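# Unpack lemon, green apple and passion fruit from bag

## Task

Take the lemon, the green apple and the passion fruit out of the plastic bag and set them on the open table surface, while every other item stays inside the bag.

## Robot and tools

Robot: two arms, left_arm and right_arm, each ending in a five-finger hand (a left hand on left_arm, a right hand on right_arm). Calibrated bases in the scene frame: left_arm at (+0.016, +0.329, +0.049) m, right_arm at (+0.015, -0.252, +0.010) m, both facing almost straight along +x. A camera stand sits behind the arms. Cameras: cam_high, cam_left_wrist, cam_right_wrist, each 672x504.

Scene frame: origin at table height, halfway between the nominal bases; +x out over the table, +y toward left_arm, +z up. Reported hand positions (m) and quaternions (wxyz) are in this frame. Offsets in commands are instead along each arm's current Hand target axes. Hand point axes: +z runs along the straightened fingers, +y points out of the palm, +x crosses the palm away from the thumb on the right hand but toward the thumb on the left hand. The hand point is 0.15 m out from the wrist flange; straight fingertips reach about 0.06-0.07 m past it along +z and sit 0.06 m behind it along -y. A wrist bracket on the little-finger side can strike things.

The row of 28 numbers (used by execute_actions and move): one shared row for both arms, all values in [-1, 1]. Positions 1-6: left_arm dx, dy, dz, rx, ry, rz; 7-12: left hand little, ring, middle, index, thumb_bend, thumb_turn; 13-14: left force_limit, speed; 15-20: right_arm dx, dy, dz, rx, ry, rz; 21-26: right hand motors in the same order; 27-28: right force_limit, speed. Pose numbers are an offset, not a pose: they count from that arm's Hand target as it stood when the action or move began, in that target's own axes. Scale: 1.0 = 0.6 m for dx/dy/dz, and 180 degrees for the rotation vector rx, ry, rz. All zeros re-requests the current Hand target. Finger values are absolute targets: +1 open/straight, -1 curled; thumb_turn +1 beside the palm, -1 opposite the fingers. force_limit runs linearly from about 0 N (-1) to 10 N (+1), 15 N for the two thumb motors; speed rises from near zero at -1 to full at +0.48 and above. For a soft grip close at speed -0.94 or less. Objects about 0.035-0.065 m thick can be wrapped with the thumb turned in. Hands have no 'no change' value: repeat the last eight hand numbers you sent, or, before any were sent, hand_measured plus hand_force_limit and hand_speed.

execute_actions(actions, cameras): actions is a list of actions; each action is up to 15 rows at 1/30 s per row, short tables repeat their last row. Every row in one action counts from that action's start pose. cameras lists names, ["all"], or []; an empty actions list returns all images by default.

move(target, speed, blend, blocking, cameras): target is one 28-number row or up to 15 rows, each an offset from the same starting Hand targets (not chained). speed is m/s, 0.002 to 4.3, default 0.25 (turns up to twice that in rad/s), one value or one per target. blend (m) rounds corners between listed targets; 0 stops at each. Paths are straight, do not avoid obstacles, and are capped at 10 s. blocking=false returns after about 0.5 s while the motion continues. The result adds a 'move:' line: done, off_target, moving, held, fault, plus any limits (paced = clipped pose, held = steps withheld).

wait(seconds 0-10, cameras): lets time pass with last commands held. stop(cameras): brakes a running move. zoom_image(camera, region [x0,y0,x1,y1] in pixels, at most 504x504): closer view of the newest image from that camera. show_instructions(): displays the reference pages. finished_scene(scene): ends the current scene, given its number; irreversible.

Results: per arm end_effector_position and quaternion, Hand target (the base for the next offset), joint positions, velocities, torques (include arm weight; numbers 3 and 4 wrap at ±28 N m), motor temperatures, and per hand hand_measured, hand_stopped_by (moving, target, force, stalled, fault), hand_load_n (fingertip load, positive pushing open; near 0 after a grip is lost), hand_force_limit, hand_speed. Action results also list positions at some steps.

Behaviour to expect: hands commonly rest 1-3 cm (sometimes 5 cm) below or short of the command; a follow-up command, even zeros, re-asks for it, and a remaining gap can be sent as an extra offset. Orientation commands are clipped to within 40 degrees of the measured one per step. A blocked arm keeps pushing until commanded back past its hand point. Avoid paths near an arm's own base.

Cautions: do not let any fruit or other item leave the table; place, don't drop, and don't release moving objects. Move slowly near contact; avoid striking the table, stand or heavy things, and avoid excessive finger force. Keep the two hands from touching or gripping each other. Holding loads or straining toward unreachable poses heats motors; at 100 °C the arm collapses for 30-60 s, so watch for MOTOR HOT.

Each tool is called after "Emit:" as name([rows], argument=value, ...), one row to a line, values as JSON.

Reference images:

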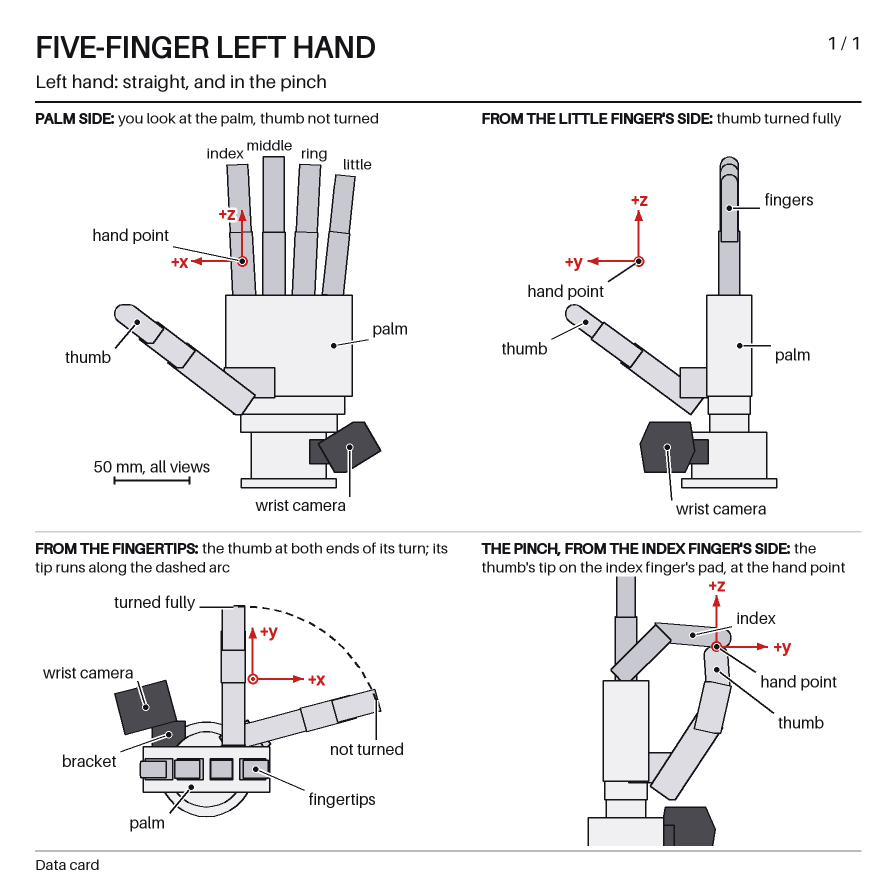

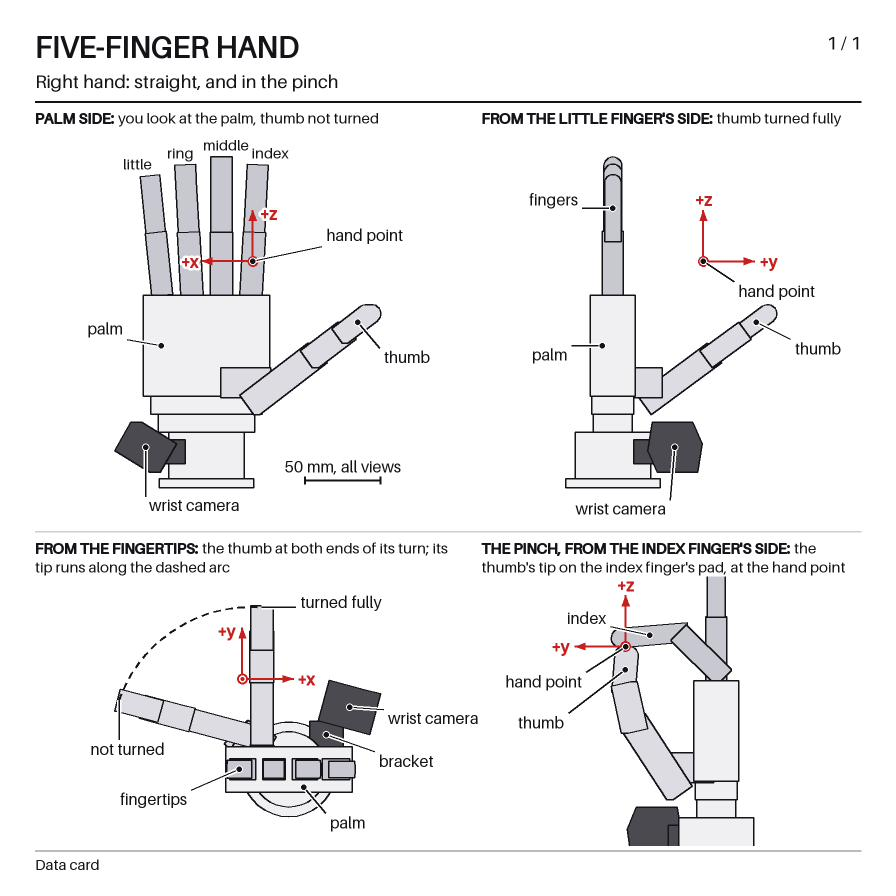

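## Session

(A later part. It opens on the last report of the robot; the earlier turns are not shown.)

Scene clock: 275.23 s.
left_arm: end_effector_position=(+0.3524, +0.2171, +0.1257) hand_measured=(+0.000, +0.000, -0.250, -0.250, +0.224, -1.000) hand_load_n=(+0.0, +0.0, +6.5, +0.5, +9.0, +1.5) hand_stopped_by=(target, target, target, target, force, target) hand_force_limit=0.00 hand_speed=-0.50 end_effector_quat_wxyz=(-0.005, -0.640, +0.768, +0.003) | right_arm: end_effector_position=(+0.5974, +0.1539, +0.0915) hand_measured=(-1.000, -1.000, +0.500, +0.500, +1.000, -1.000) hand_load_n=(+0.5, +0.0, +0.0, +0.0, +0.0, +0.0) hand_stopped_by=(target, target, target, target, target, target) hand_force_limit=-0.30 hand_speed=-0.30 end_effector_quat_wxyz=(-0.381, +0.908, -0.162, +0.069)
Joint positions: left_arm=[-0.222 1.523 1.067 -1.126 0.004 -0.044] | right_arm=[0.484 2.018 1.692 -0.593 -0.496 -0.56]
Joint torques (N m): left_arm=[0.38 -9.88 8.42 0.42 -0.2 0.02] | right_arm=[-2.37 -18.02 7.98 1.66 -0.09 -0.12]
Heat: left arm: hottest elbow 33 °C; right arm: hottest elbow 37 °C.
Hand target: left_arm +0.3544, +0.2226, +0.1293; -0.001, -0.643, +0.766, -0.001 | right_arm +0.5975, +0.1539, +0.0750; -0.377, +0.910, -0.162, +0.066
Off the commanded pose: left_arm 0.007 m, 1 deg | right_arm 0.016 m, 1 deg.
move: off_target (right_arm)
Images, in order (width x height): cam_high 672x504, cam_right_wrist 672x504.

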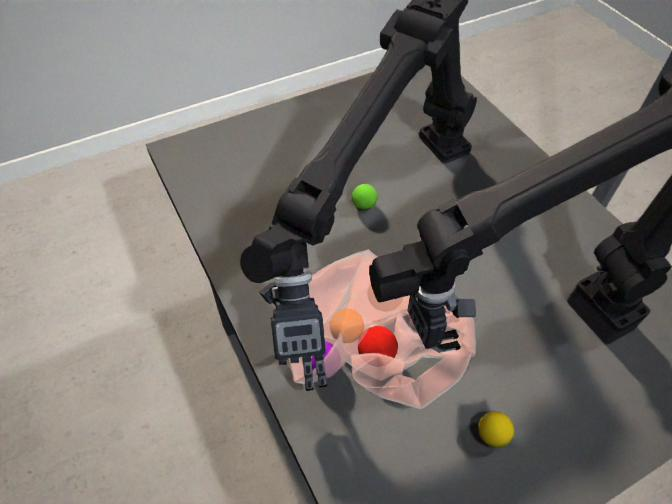

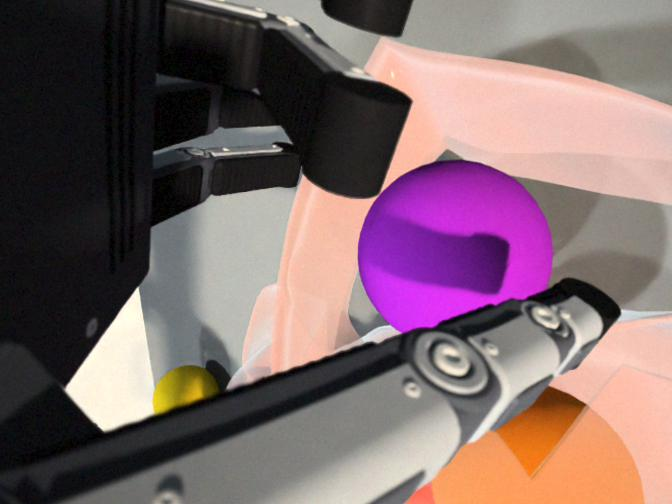

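Emit:
move([
  [0,0,0,0,0,0,0,0,-0.25,-0.25,-0.4,-1,0,-0.5,-0.021,0.032,0.032,0,0,0,-1,-1,0.5,0.5,1,-1,-0.3,-0.3],
], speed=0.06, cameras=["cam_high","cam_right_wrist"])

Scene clock: 280.70 s.
left_arm: end_effector_position=(+0.3524, +0.2171, +0.1257) hand_measured=(+0.000, +0.000, -0.250, -0.250, +0.224, -1.000) hand_load_n=(+0.0, +0.0, +6.0, +0.5, +9.0, +1.0) hand_stopped_by=(target, target, target, target, force, target) hand_force_limit=0.00 hand_speed=-0.50 end_effector_quat_wxyz=(-0.005, -0.640, +0.768, +0.003) | right_arm: end_effector_position=(+0.5926, +0.1498, +0.0648) hand_measured=(-1.000, -1.000, +0.500, +0.500, +1.000, -1.000) hand_load_n=(+0.0, +0.0, +0.0, +0.0, +0.0, +0.0) hand_stopped_by=(target, target, target, target, target, target) hand_force_limit=-0.30 hand_speed=-0.30 end_effector_quat_wxyz=(-0.381, +0.907, -0.163, +0.074)
Joint positions: left_arm=[-0.222 1.523 1.067 -1.126 0.004 -0.044] | right_arm=[0.484 2.023 1.625 -0.514 -0.488 -0.56]
Joint torques (N m): left_arm=[0.38 -9.93 8.43 0.42 -0.21 0.02] | right_arm=[-1.49 -17.55 7.79 1.7 -0.05 -0.01]
Heat: left arm: hottest elbow 33 °C; right arm: hottest elbow 37 °C.
Hand target: left_arm +0.3544, +0.2226, +0.1293; -0.001, -0.643, +0.766, -0.001 | right_arm +0.5857, +0.1582, +0.0479; -0.377, +0.910, -0.162, +0.066
Off the commanded pose: left_arm 0.007 m, 1 deg | right_arm 0.020 m, 1 deg.
move: off_target (right_arm)
Images, in order (width x height): cam_high 672x504, cam_right_wrist 672x504.

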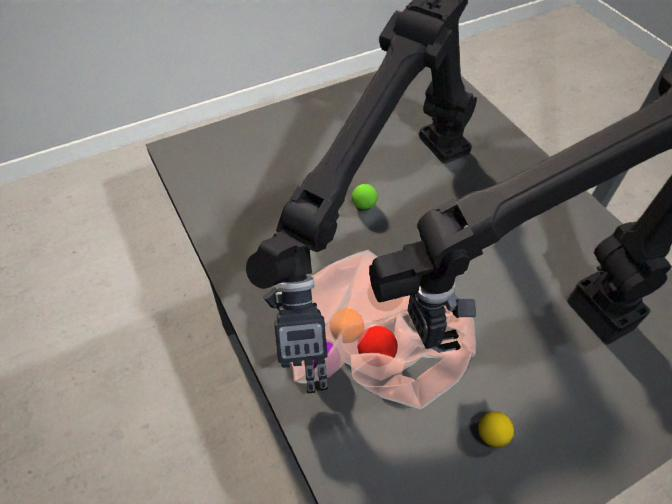

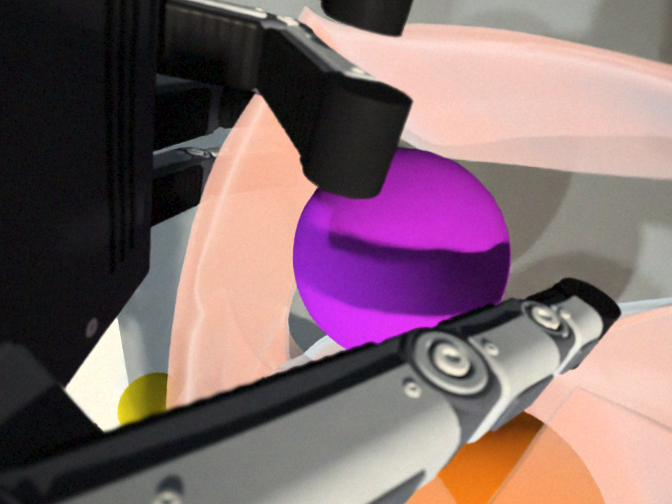

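Emit:
move([
  [0,0,0,0,0,0,0,0,-0.25,-0.25,-0.4,-1,0,-0.5,-0.02,0.0,0.0138,0,0,0,-1,-1,0.5,0.5,1,-1,-0.3,-0.3],
], speed=0.06, cameras=["cam_right_wrist"])

Scene clock: 282.67 s.
left_arm: end_effector_position=(+0.3524, +0.2171, +0.1257) hand_measured=(+0.000, +0.000, -0.250, -0.250, +0.224, -1.000) hand_load_n=(+0.0, +0.0, +6.0, +0.5, +9.0, +1.5) hand_stopped_by=(target, target, target, target, force, target) hand_force_limit=0.00 hand_speed=-0.50 end_effector_quat_wxyz=(-0.005, -0.640, +0.768, +0.003) | right_arm: end_effector_position=(+0.5837, +0.1601, +0.0576) hand_measured=(-1.000, -1.000, +0.500, +0.500, +1.000, -1.000) hand_load_n=(+0.0, +0.0, +0.0, +0.0, +0.0, +0.0) hand_stopped_by=(target, target, target, target, target, target) hand_force_limit=-0.30 hand_speed=-0.30 end_effector_quat_wxyz=(-0.380, +0.908, -0.158, +0.075)
Joint positions: left_arm=[-0.222 1.523 1.067 -1.126 0.004 -0.044] | right_arm=[0.506 2.023 1.604 -0.487 -0.476 -0.551]
Joint torques (N m): left_arm=[0.26 -9.76 8.4 0.39 -0.2 0.03] | right_arm=[-1.2 -17.61 7.77 1.78 -0.03 0.09]
Heat: left arm: hottest elbow 33 °C; right arm: hottest elbow 36 °C.
Hand target: left_arm +0.3544, +0.2226, +0.1293; -0.001, -0.643, +0.766, -0.001 | right_arm +0.5764, +0.1679, +0.0421; -0.377, +0.910, -0.162, +0.066
Off the commanded pose: left_arm 0.007 m, 1 deg | right_arm 0.019 m, 1 deg.
move: off_target (right_arm)
Images, in order (width x height): cam_right_wrist 672x504.

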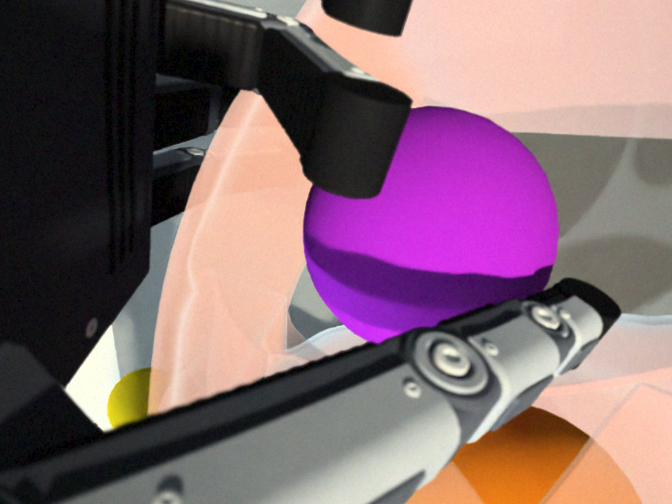

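Emit:
move([
  [0,0,0,0,0,0,0,0,-0.25,-0.25,-0.4,-1,0,-0.5,0,0,0,0,0,0,-1,-1,-0.4,-0.4,-0.3,-1,0.0,-0.75],
], speed=0.06, cameras=["cam_right_wrist"])

Scene clock: 285.30 s.
left_arm: end_effector_position=(+0.3524, +0.2171, +0.1257) hand_measured=(+0.000, +0.000, -0.250, -0.250, +0.224, -1.000) hand_load_n=(+0.0, +0.0, +6.5, +0.5, +9.0, +1.0) hand_stopped_by=(target, target, target, target, force, target) hand_force_limit=0.00 hand_speed=-0.50 end_effector_quat_wxyz=(-0.005, -0.640, +0.768, +0.003) | right_arm: end_effector_position=(+0.5844, +0.1600, +0.0576) hand_measured=(-1.000, -1.000, +0.180, +0.160, +0.844, -1.000) hand_load_n=(+0.0, +0.5, +6.0, +7.5, +11.5, +0.0) hand_stopped_by=(target, target, force, force, force, target) hand_force_limit=0.00 hand_speed=-0.75 end_effector_quat_wxyz=(-0.380, +0.908, -0.159, +0.076)
Joint positions: left_arm=[-0.222 1.523 1.067 -1.126 0.004 -0.044] | right_arm=[0.506 2.023 1.604 -0.485 -0.473 -0.55]
Joint torques (N m): left_arm=[0.38 -9.93 8.44 0.43 -0.21 0.02] | right_arm=[-0.91 -17.73 7.68 1.72 -0.13 0.06]
Heat: left arm: hottest elbow 33 °C; right arm: hottest elbow 36 °C.
Hand target: left_arm +0.3544, +0.2226, +0.1293; -0.001, -0.643, +0.766, -0.001 | right_arm +0.5764, +0.1679, +0.0421; -0.377, +0.910, -0.162, +0.066
Off the commanded pose: left_arm 0.007 m, 1 deg | right_arm 0.019 m, 1 deg.
move: off_target (right_arm)
Images, in order (width x height): cam_right_wrist 672x504.

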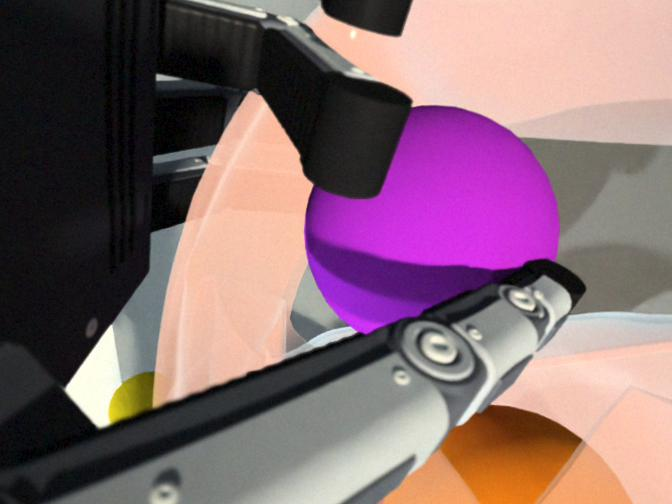

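Emit:
move([
  [0,0,0,0,0,0,0,0,-0.25,-0.25,-0.4,-1,0,-0.5,0,-0.08,-0.08,0,0,0,-1,-1,-0.4,-0.4,-0.3,-1,0.0,-0.75],
], speed=0.06, cameras=["cam_high","cam_right_wrist"])

Scene clock: 287.47 s.
left_arm: end_effector_position=(+0.3524, +0.2171, +0.1257) hand_measured=(+0.000, +0.000, -0.250, -0.250, +0.224, -1.000) hand_load_n=(+0.0, +0.5, +6.5, +0.5, +9.0, +1.0) hand_stopped_by=(target, target, target, target, force, target) hand_force_limit=0.00 hand_speed=-0.50 end_effector_quat_wxyz=(-0.005, -0.640, +0.768, +0.003) | right_arm: end_effector_position=(+0.5616, +0.1473, +0.0684) hand_measured=(-1.000, -1.000, +0.180, +0.160, +0.844, -1.000) hand_load_n=(+0.5, +0.0, +5.5, +7.5, +11.5, +0.0) hand_stopped_by=(target, target, force, force, force, target) hand_force_limit=0.00 hand_speed=-0.75 end_effector_quat_wxyz=(-0.355, +0.918, -0.172, +0.045)
Joint positions: left_arm=[-0.222 1.523 1.067 -1.126 0.004 -0.044] | right_arm=[0.506 1.991 1.604 -0.603 -0.473 -0.55]
Joint torques (N m): left_arm=[0.26 -9.93 8.46 0.38 -0.21 0.01] | right_arm=[-1.26 -20.19 13.27 0.73 -0.25 0.09]
Heat: left arm: hottest elbow 33 °C; right arm: hottest elbow 37 °C.
Hand target: left_arm +0.3544, +0.2226, +0.1293; -0.001, -0.643, +0.766, -0.001 | right_arm +0.5765, +0.1679, +0.1099; -0.377, +0.910, -0.162, +0.066
Off the commanded pose: left_arm 0.007 m, 1 deg | right_arm 0.049 m, 4 deg.
move: off_target (right_arm)
Images, in order (width x height): cam_high 672x504, cam_right_wrist 672x504.

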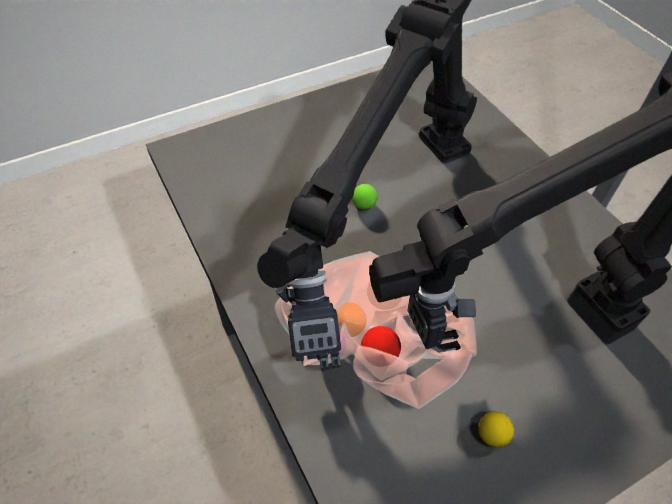

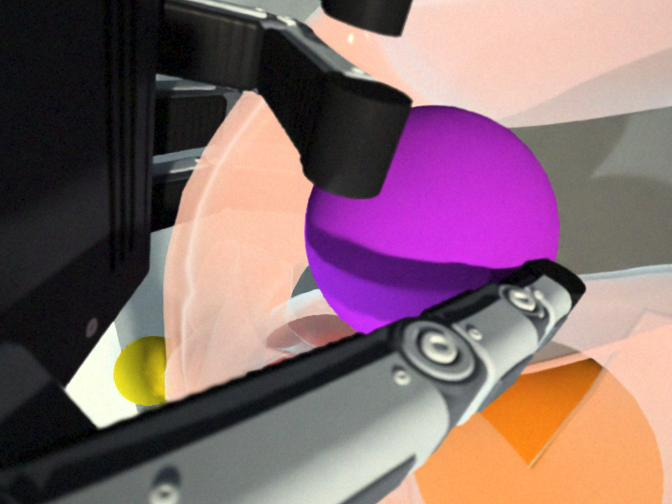

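Emit:
move([
  [0,0,0,0,0,0,0,0,-0.25,-0.25,-0.4,-1,0,-0.5,0,-0.08,-0.08,0,0,0,-1,-1,-0.4,-0.4,-0.3,-1,0.0,-0.75],
], speed=0.06, cameras=["cam_high","cam_right_wrist"])

Scene clock: 289.70 s.
left_arm: end_effector_position=(+0.3524, +0.2171, +0.1257) hand_measured=(+0.000, +0.000, -0.250, -0.250, +0.224, -1.000) hand_load_n=(+0.0, +0.0, +6.5, +0.5, +9.5, +1.0) hand_stopped_by=(target, target, target, target, force, target) hand_force_limit=0.00 hand_speed=-0.50 end_effector_quat_wxyz=(-0.005, -0.640, +0.768, +0.003) | right_arm: end_effector_position=(+0.5655, +0.1495, +0.1350) hand_measured=(-1.000, -1.000, +0.180, +0.160, +0.844, -1.000) hand_load_n=(+0.0, +0.0, +6.0, +7.5, +11.5, +0.0) hand_stopped_by=(target, target, force, force, force, target) hand_force_limit=0.00 hand_speed=-0.75 end_effector_quat_wxyz=(-0.354, +0.918, -0.172, +0.045)
Joint positions: left_arm=[-0.222 1.523 1.067 -1.126 0.004 -0.044] | right_arm=[0.506 1.949 1.72 -0.763 -0.473 -0.55]
Joint torques (N m): left_arm=[0.38 -9.88 8.43 0.4 -0.21 0.03] | right_arm=[-1.14 -20.01 13.75 0.64 -0.21 0.09]
Heat: left arm: hottest shoulder 32 °C; right arm: hottest elbow 37 °C.
Hand target: left_arm +0.3544, +0.2226, +0.1293; -0.001, -0.643, +0.766, -0.001 | right_arm +0.5765, +0.1678, +0.1778; -0.377, +0.910, -0.162, +0.066
Off the commanded pose: left_arm 0.007 m, 1 deg | right_arm 0.048 m, 4 deg.
move: off_target (right_arm)
Images, in order (width x height): cam_high 672x504, cam_right_wrist 672x504.

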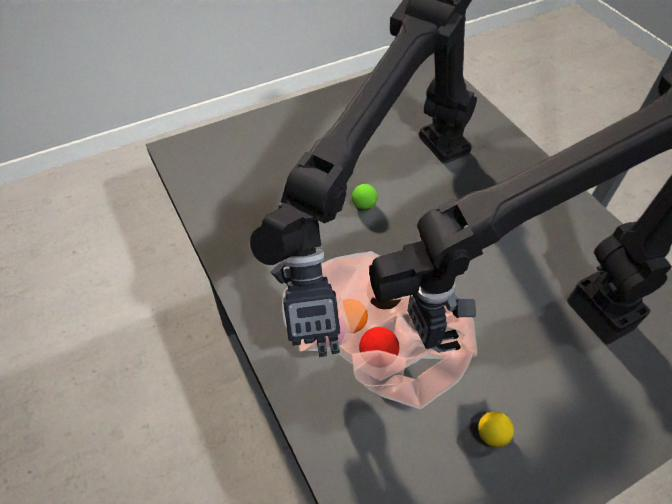

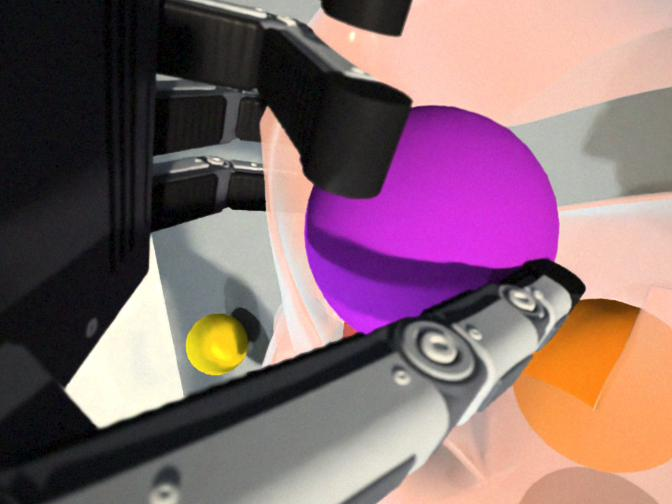

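Emit:
move([
  [0,0,0,0,0,0,0,0,-0.25,-0.25,-0.4,-1,0,-0.5,0.0,-0.08,-0.08,0,0,0,-1,-1,-0.4,-0.4,-0.3,-1,0.0,-0.75],
], speed=0.06, cameras=["cam_high","cam_right_wrist"])

Scene clock: 292.00 s.
left_arm: end_effector_position=(+0.3524, +0.2171, +0.1257) hand_measured=(+0.000, +0.000, -0.250, -0.250, +0.224, -1.000) hand_load_n=(+0.0, +0.0, +6.5, +0.0, +9.0, +1.5) hand_stopped_by=(target, target, target, target, force, target) hand_force_limit=0.00 hand_speed=-0.50 end_effector_quat_wxyz=(-0.005, -0.640, +0.768, +0.003) | right_arm: end_effector_position=(+0.5695, +0.1518, +0.2050) hand_measured=(-1.000, -1.000, +0.180, +0.160, +0.844, -1.000) hand_load_n=(+0.0, +0.0, +6.0, +7.5, +11.5, +0.0) hand_stopped_by=(target, target, force, force, force, target) hand_force_limit=0.00 hand_speed=-0.75 end_effector_quat_wxyz=(-0.356, +0.918, -0.171, +0.046)
Joint positions: left_arm=[-0.222 1.523 1.067 -1.126 0.004 -0.044] | right_arm=[0.506 1.931 1.879 -0.935 -0.473 -0.55]
Joint torques (N m): left_arm=[0.32 -9.88 8.42 0.39 -0.21 0.02] | right_arm=[-1.55 -19.96 14.2 0.7 -0.22 0.1]
Motor temperatures (°C): left_arm=[24 32 32 27 25 23] | right_arm=[29 34 37 25 22 24]
Heat: left arm: hottest shoulder 32 °C; right arm: hottest elbow 37 °C.
Hand target: left_arm +0.3544, +0.2226, +0.1293; -0.001, -0.643, +0.766, -0.001 | right_arm +0.5767, +0.1678, +0.2456; -0.377, +0.910, -0.162, +0.066
Off the commanded pose: left_arm 0.007 m, 1 deg | right_arm 0.044 m, 4 deg.
move: off_target (right_arm)
Images, in order (width x height): cam_high 672x504, cam_right_wrist 672x504.

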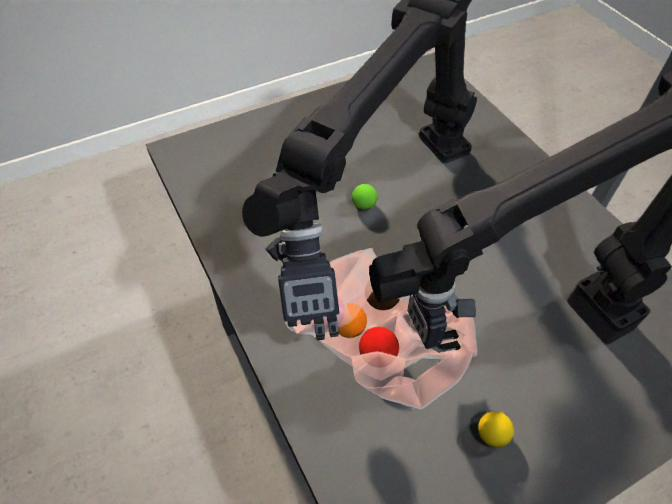

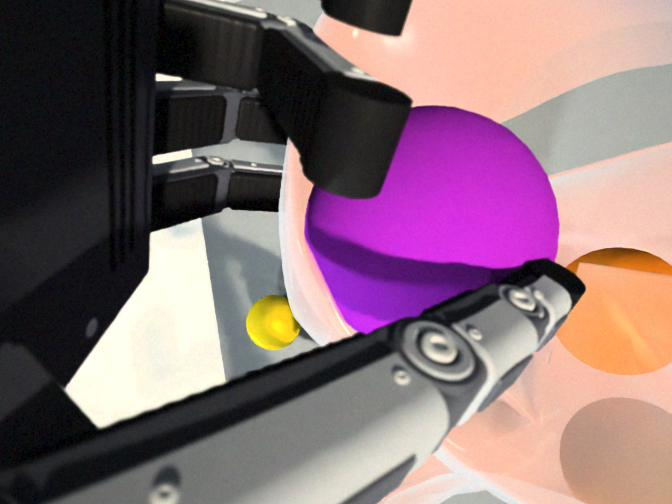

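Emit:
move([
  [0,0,0,0,0,0,0,0,-0.25,-0.25,-0.4,-1,0,-0.5,0.0,-0.09,-0.09,0,0,0,-1,-1,-0.4,-0.4,-0.3,-1,0.0,-0.75],
], speed=0.06, cameras=["cam_high","cam_right_wrist"])

Scene clock: 294.53 s.
left_arm: end_effector_position=(+0.3527, +0.2174, +0.1262) hand_measured=(+0.000, +0.000, -0.250, -0.250, +0.224, -1.000) hand_load_n=(+0.5, +0.0, +6.5, +0.0, +9.0, +1.5) hand_stopped_by=(target, target, target, target, force, target) hand_force_limit=0.00 hand_speed=-0.50 end_effector_quat_wxyz=(-0.004, -0.641, +0.768, +0.002) | right_arm: end_effector_position=(+0.5695, +0.1531, +0.2976) hand_measured=(-1.000, -1.000, +0.180, +0.160, +0.844, -1.000) hand_load_n=(+0.0, +0.5, +6.0, +7.5, +11.5, +0.0) hand_stopped_by=(target, target, force, force, force, target) hand_force_limit=0.00 hand_speed=-0.75 end_effector_quat_wxyz=(-0.361, +0.916, -0.169, +0.053)
Joint positions: left_arm=[-0.221 1.521 1.067 -1.126 0.004 -0.044] | right_arm=[0.507 1.939 2.129 -1.158 -0.473 -0.548]
Joint torques (N m): left_arm=[0.26 -9.93 8.42 0.39 -0.22 0.03] | right_arm=[-1.67 -17.55 14.79 0.81 -0.18 0.06]
Heat: left arm: hottest shoulder 32 °C; right arm: hottest elbow 38 °C.
Hand target: left_arm +0.3544, +0.2226, +0.1293; +0.000, -0.643, +0.766, -0.001 | right_arm +0.5768, +0.1677, +0.3221; -0.377, +0.910, -0.162, +0.066
Off the commanded pose: left_arm 0.006 m, 1 deg | right_arm 0.029 m, 3 deg.
move: off_target (right_arm)
Images, in order (width x height): cam_high 672x504, cam_right_wrist 672x504.

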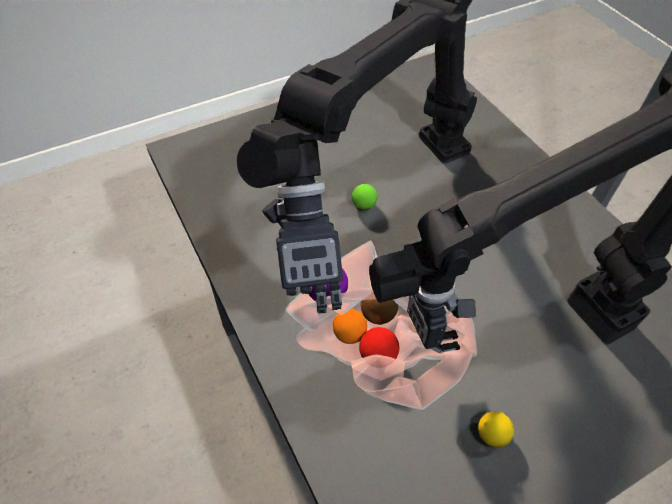

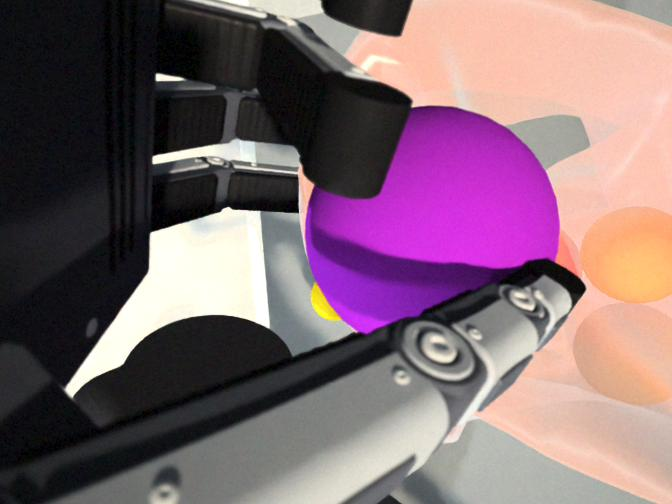

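Emit:
zoom_image(camera="cam_high", region=[240, 180, 500, 430])

Emit:
zoom_image(camera="cam_right_wrist", region=[200, 0, 672, 504])

Scaled by 1.938 from the camera's 672x504 image, which has a finer 960x720 frame.

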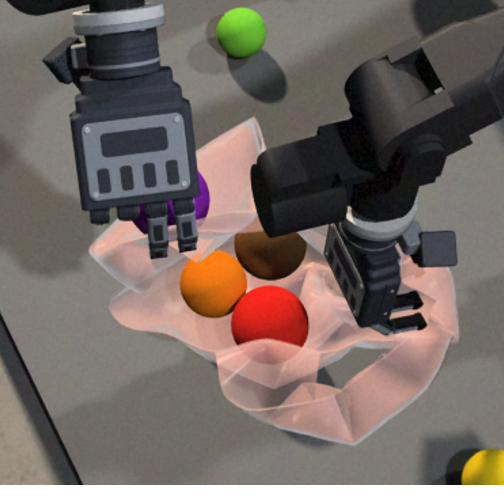

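Scaled by 1.000.

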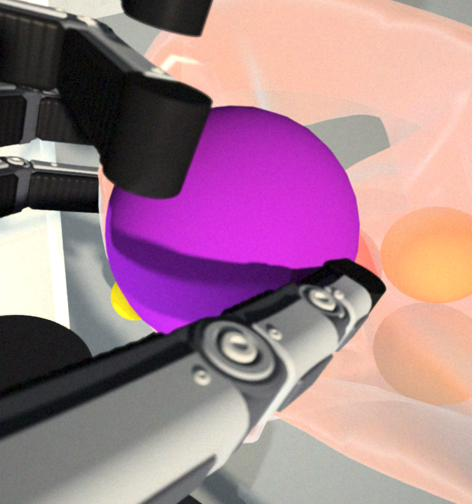

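Emit:
move([
  [0,0,0,0,0,0,0,0,-0.25,-0.25,-0.4,-1,0,-0.5,0.0193,0.365,-0.172,0,0,0,-1,-1,-0.4,-0.4,-0.3,-1,0.0,-0.75],
], speed=0.1, cameras=["cam_high","cam_right_wrist"])

Scene clock: 300.17 s.
left_arm: end_effector_position=(+0.3526, +0.2172, +0.1262) hand_measured=(+0.000, +0.000, -0.250, -0.250, +0.224, -1.000) hand_load_n=(+0.0, +0.0, +6.5, +0.5, +8.5, +1.5) hand_stopped_by=(target, target, target, target, force, target) hand_force_limit=0.00 hand_speed=-0.50 end_effector_quat_wxyz=(-0.005, -0.641, +0.768, +0.002) | right_arm: end_effector_position=(+0.5008, -0.0338, +0.2300) hand_measured=(-1.000, -1.000, +0.180, +0.160, +0.844, -1.000) hand_load_n=(+0.0, +0.0, +6.0, +9.0, +11.5, +0.0) hand_stopped_by=(target, target, force, force, force, target) hand_force_limit=0.00 hand_speed=-0.75 end_effector_quat_wxyz=(-0.372, +0.912, -0.166, +0.040)
Joint positions: left_arm=[-0.221 1.521 1.067 -1.126 0.005 -0.044] | right_arm=[0.236 1.587 1.479 -1.013 -0.644 -0.82]
Joint torques (N m): left_arm=[0.15 -9.88 8.49 0.39 -0.26 0.03] | right_arm=[-4.48 -15.38 8.42 1.44 -0.26 -0.35]
Heat: left arm: hottest shoulder 32 °C; right arm: hottest elbow 38 °C.
Hand target: left_arm +0.3544, +0.2226, +0.1293; +0.000, -0.643, +0.766, -0.001 | right_arm +0.5090, -0.0502, +0.2402; -0.377, +0.910, -0.162, +0.066
Off the commanded pose: left_arm 0.006 m, 1 deg | right_arm 0.021 m, 3 deg.
move: off_target (right_arm)
Images, in order (width x height): cam_high 672x504, cam_right_wrist 672x504.

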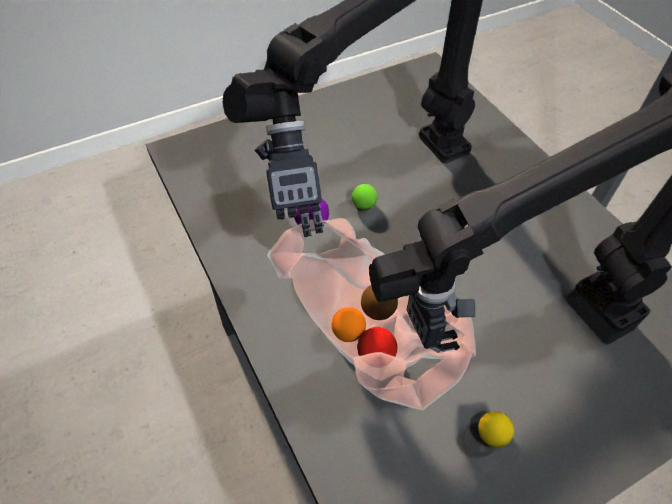

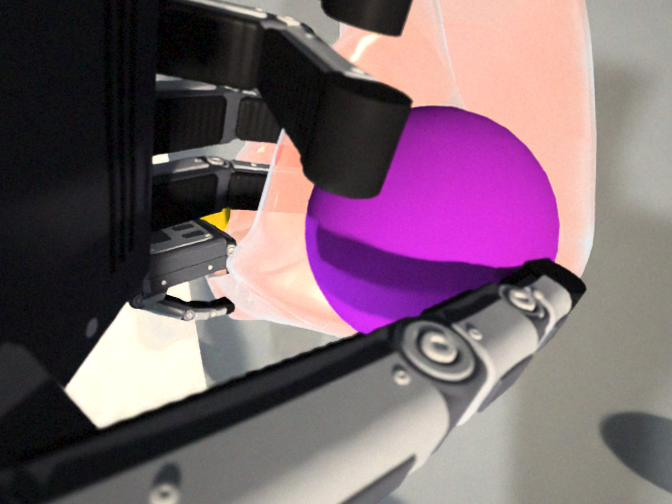

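Emit:
zoom_image(camera="cam_high", region=[220, 160, 500, 430])

Scaled by 1.800 from the camera's 672x504 image, which has a finer 960x720 frame.

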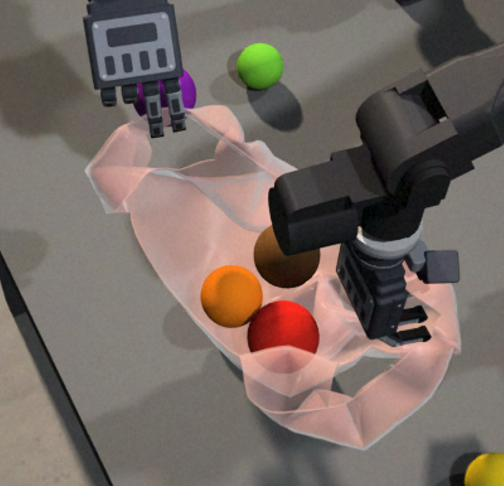

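Emit:
move([
  [0,0,0,0,0,0,0,0,-0.25,-0.25,-0.4,-1,0,-0.5,0.0165,0.2557,0.1638,0,0,0,-1,-1,-0.4,-0.4,-0.3,-1,0.0,-0.75],
], speed=0.1, cameras=["cam_high","cam_right_wrist"])

Emit:
zoom_image(camera="cam_high", region=[220, 160, 500, 430])

Scene clock: 304.27 s.
left_arm: end_effector_position=(+0.3544, +0.2153, +0.1260) hand_measured=(+0.000, +0.000, -0.250, -0.250, +0.224, -1.000) hand_load_n=(+0.0, +0.5, +7.0, +2.0, +8.0, +2.0) hand_stopped_by=(target, target, target, target, force, target) hand_force_limit=0.00 hand_speed=-0.50 end_effector_quat_wxyz=(-0.005, -0.643, +0.766, -0.003) | right_arm: end_effector_position=(+0.4913, -0.0648, +0.0747) hand_measured=(-1.000, -1.000, +0.180, +0.160, +0.844, -1.000) hand_load_n=(+0.0, +0.0, +5.5, +10.0, +11.5, +0.0) hand_stopped_by=(target, target, force, force, force, target) hand_force_limit=0.00 hand_speed=-0.75 end_effector_quat_wxyz=(-0.385, +0.908, -0.158, +0.048)
Joint positions: left_arm=[-0.221 1.521 1.067 -1.118 0.011 -0.049] | right_arm=[0.172 1.667 1.144 -0.613 -0.692 -0.893]
Joint torques (N m): left_arm=[0.32 -9.88 8.5 0.23 -0.45 0.08] | right_arm=[-5.36 -12.22 7.39 1.72 0.25 -0.53]
Heat: left arm: hottest shoulder 32 °C; right arm: hottest elbow 37 °C.
Hand target: left_arm +0.3545, +0.2226, +0.1293; +0.000, -0.643, +0.766, -0.001 | right_arm +0.5047, -0.0902, +0.0623; -0.377, +0.910, -0.162, +0.067
Off the commanded pose: left_arm 0.008 m, 1 deg | right_arm 0.031 m, 2 deg.
move: off_target (right_arm)
Images, in order (width x height): cam_high 672x504, cam_right_wrist 672x504.

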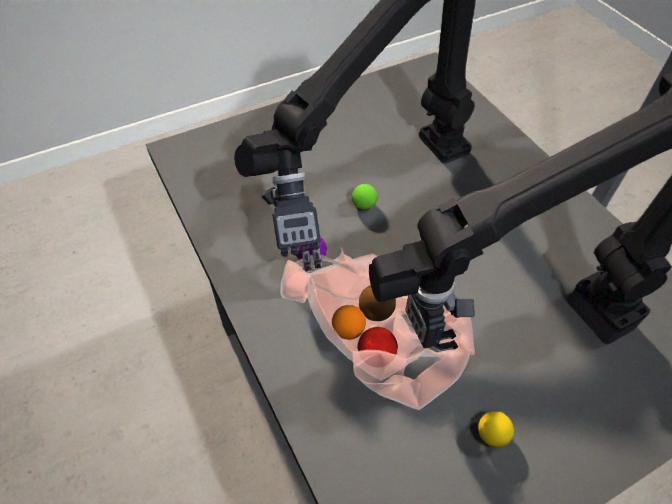

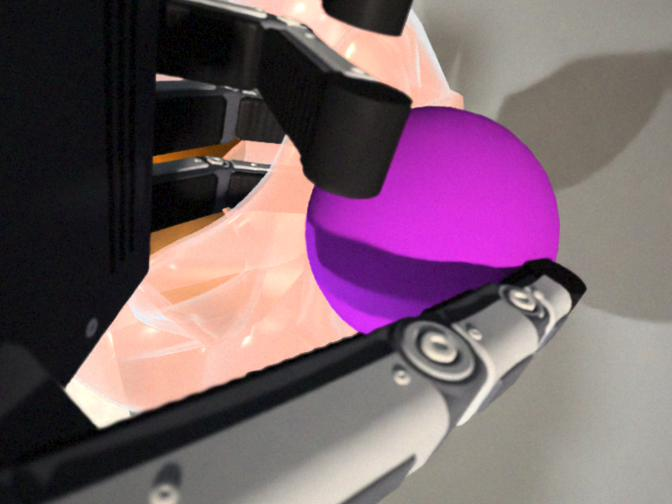

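Scaled by 1.800 from the camera's 672x504 image, which has a finer 960x720 frame.

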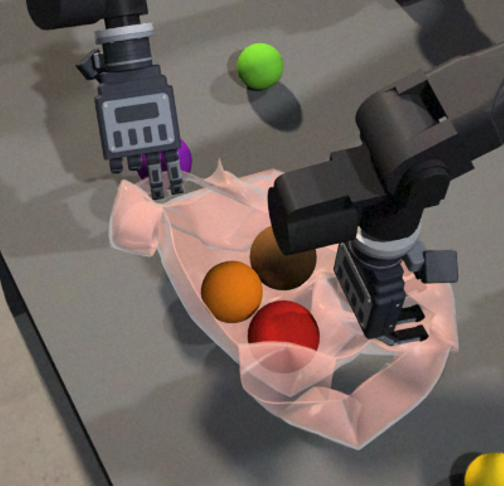

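Emit:
move([
  [0,0,0,0,0,0,0,0,-0.25,-0.25,-0.4,-1,0,-0.5,0.016,0.0517,0.0097,0,0,0,-1,-1,-0.4,-0.4,-0.3,-1,0.0,-0.75],
], speed=0.05, cameras=["cam_high","cam_right_wrist"])

Scene clock: 305.97 s.
left_arm: end_effector_position=(+0.3562, +0.2128, +0.1258) hand_measured=(+0.000, +0.000, -0.250, -0.250, +0.224, -1.000) hand_load_n=(+0.0, +0.0, +7.5, +2.5, +7.0, +2.0) hand_stopped_by=(target, target, target, target, force, target) hand_force_limit=0.00 hand_speed=-0.50 end_effector_quat_wxyz=(-0.006, -0.648, +0.762, -0.008) | right_arm: end_effector_position=(+0.4903, -0.0729, +0.0549) hand_measured=(-1.000, -1.000, +0.180, +0.160, +0.844, -1.000) hand_load_n=(+0.0, +0.0, +5.5, +11.0, +11.5, +0.0) hand_stopped_by=(target, target, force, force, force, target) hand_force_limit=0.00 hand_speed=-0.75 end_effector_quat_wxyz=(-0.392, +0.906, -0.154, +0.041)
Joint positions: left_arm=[-0.221 1.521 1.067 -1.111 0.018 -0.061] | right_arm=[0.15 1.699 1.123 -0.585 -0.721 -0.925]
Joint torques (N m): left_arm=[0.15 -9.7 8.53 -0.05 -0.68 0.18] | right_arm=[-6.83 -11.4 6.95 1.68 0.7 -0.67]
Heat: left arm: hottest shoulder 32 °C; right arm: hottest elbow 37 °C.
Hand target: left_arm +0.3544, +0.2226, +0.1293; +0.000, -0.643, +0.766, -0.001 | right_arm +0.5075, -0.1102, +0.0362; -0.377, +0.910, -0.162, +0.066
Off the commanded pose: left_arm 0.011 m, 1 deg | right_arm 0.045 m, 4 deg.
move: off_target (left_arm, right_arm)
Images, in order (width x height): cam_high 672x504, cam_right_wrist 672x504.

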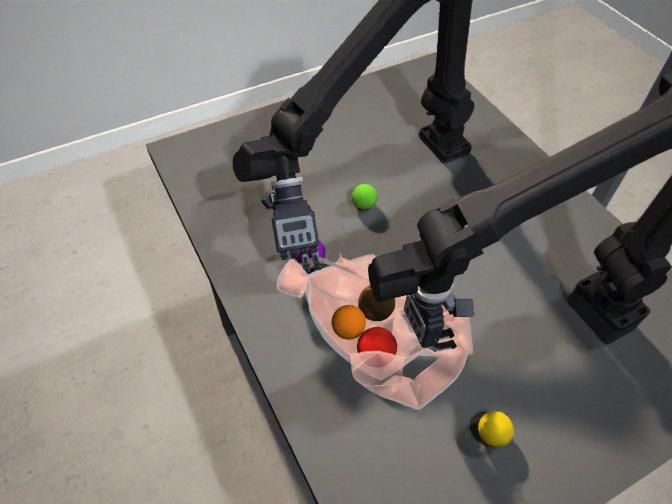

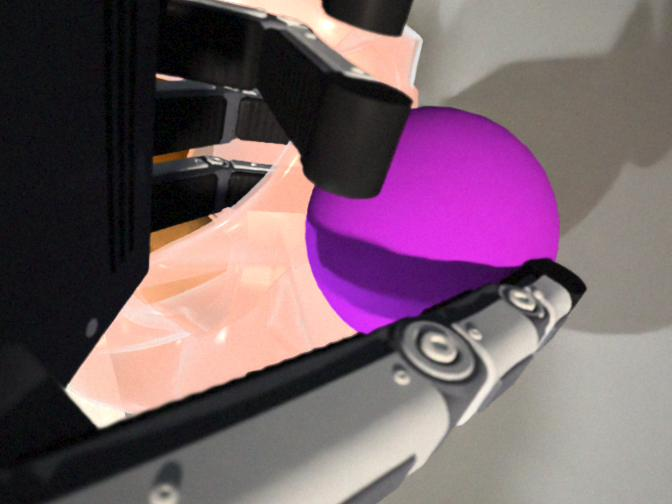

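Emit:
move([
  [0,0,0,0,0,0,0,0,-0.25,-0.25,-0.4,-1,0,-0.5,-0.023,-0.005,0.033,0,0,0,-1,-1,-0.4,-0.4,-0.3,-1,0.0,-0.75],
], speed=0.05, cameras=["cam_high","cam_right_wrist"])

Scene clock: 307.73 s.
left_arm: end_effector_position=(+0.3565, +0.2125, +0.1258) hand_measured=(+0.000, +0.000, -0.250, -0.250, +0.224, -1.000) hand_load_n=(+0.0, +0.0, +7.5, +2.5, +7.5, +2.5) hand_stopped_by=(target, target, target, target, force, target) hand_force_limit=0.00 hand_speed=-0.50 end_effector_quat_wxyz=(-0.005, -0.648, +0.761, -0.008) | right_arm: end_effector_position=(+0.4958, -0.0731, +0.0501) hand_measured=(-1.000, -1.000, +0.180, +0.160, +0.844, -1.000) hand_load_n=(+0.0, +0.0, +3.0, +9.0, +12.5, -0.5) hand_stopped_by=(target, target, force, force, force, target) hand_force_limit=0.00 hand_speed=-0.75 end_effector_quat_wxyz=(-0.394, +0.904, -0.158, +0.057)
Joint positions: left_arm=[-0.221 1.521 1.067 -1.11 0.019 -0.063] | right_arm=[0.15 1.699 1.104 -0.527 -0.709 -0.905]
Joint torques (N m): left_arm=[0.26 -9.93 8.53 -0.08 -0.7 0.21] | right_arm=[-3.78 -10.81 6.01 2.03 0.92 -0.39]
Heat: left arm: hottest shoulder 32 °C; right arm: hottest elbow 37 °C.
Hand target: left_arm +0.3545, +0.2226, +0.1293; +0.000, -0.643, +0.766, -0.001 | right_arm +0.5002, -0.0903, +0.0244; -0.377, +0.910, -0.162, +0.067
Off the commanded pose: left_arm 0.011 m, 1 deg | right_arm 0.031 m, 2 deg.
move: off_target (left_arm, right_arm)
Images, in order (width x height): cam_high 672x504, cam_right_wrist 672x504.

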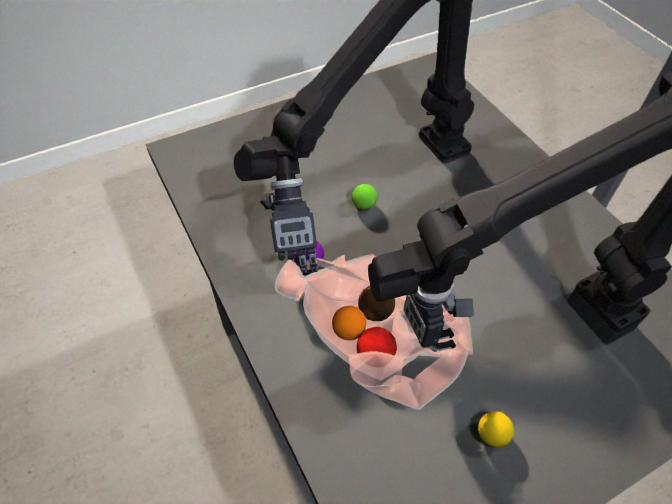

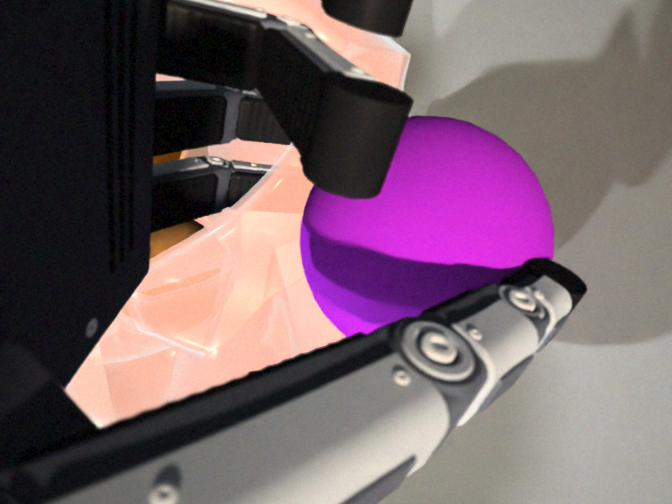

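Emit:
move([
  [0,0,0,0,0,0,0,0,-0.25,-0.25,-0.4,-1,0,-0.5,0,-0.014,-0.014,0,0,0,-1,-1,-0.4,-0.4,-0.3,-1,0.0,-0.75],
  [0,0,0,0,0,0,0,0,-0.25,-0.25,-0.4,-1,0,-0.5,0,-0.014,-0.014,0,0,0,-1,-1,0.6,0.6,-0.3,-1,0.0,-0.6],
], speed=0.05, cameras=["cam_high","cam_right_wrist"])

Scene clock: 309.73 s.
left_arm: end_effector_position=(+0.3549, +0.2166, +0.1257) hand_measured=(+0.000, +0.000, -0.250, -0.250, +0.224, -1.000) hand_load_n=(+0.0, +0.5, +6.5, +0.5, +8.0, +1.0) hand_stopped_by=(target, target, target, target, force, target) hand_force_limit=0.00 hand_speed=-0.50 end_effector_quat_wxyz=(-0.002, -0.641, +0.767, -0.002) | right_arm: end_effector_position=(+0.4994, -0.0806, +0.0476) hand_measured=(-1.000, -1.000, +0.600, +0.600, +0.840, -1.000) hand_load_n=(+0.0, +0.0, +0.0, +0.0, +0.0, +0.0) hand_stopped_by=(target, target, target, target, force, target) hand_force_limit=0.00 hand_speed=-0.60 end_effector_quat_wxyz=(-0.382, +0.908, -0.159, +0.067)
Joint positions: left_arm=[-0.221 1.521 1.067 -1.117 0.006 -0.044] | right_arm=[0.144 1.698 1.104 -0.526 -0.681 -0.916]
Joint torques (N m): left_arm=[0.26 -9.76 8.47 0.08 -0.26 0.04] | right_arm=[-3.9 -12.04 7.01 1.13 -0.25 -0.25]
Heat: left arm: hottest shoulder 32 °C; right arm: hottest elbow 37 °C.
Hand target: left_arm +0.3544, +0.2226, +0.1293; -0.001, -0.643, +0.766, -0.001 | right_arm +0.5003, -0.0903, +0.0362; -0.377, +0.910, -0.162, +0.067
Off the commanded pose: left_arm 0.007 m, 0 deg | right_arm 0.015 m, 1 deg.
move: off_target (right_arm); target 2's new numbers were sent with right_arm's hand 0.023 m and 2 deg from that target
Images, in order (width x height): cam_high 672x504, cam_right_wrist 672x504.

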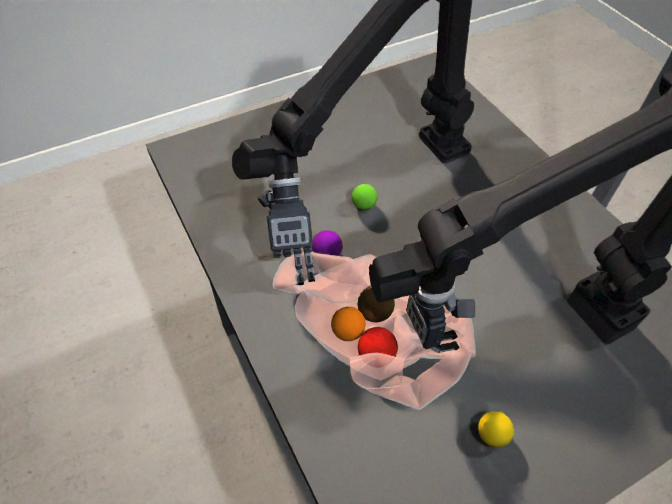

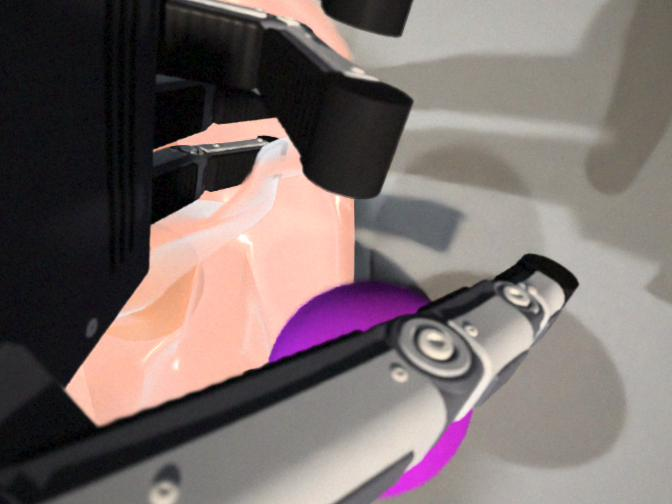

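Emit:
zoom_image(camera="cam_high", region=[240, 180, 460, 360])

Emit:
zoom_image(camera="cam_right_wrist", region=[150, 80, 600, 504])

Scaled by 2.291 from the camera's 672x504 image, which has a finer 960x720 frame.

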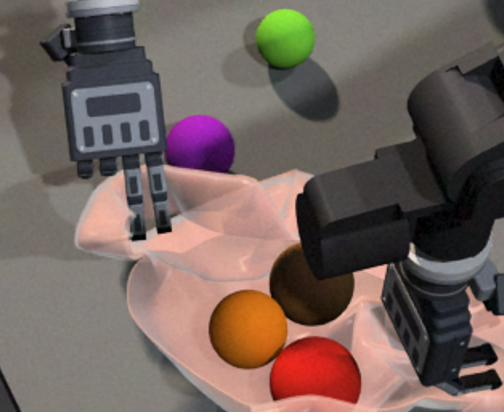

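Scaled by 1.120 from the camera's 672x504 image, which has a finer 960x720 frame.

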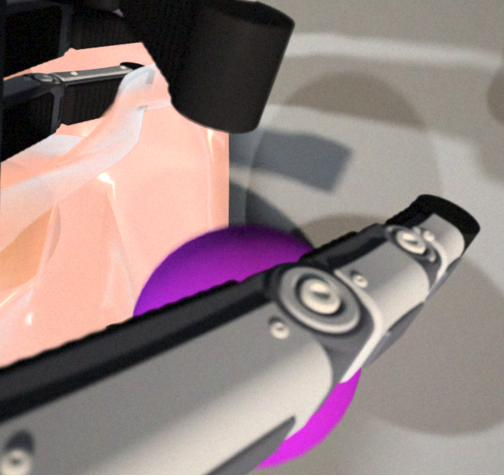

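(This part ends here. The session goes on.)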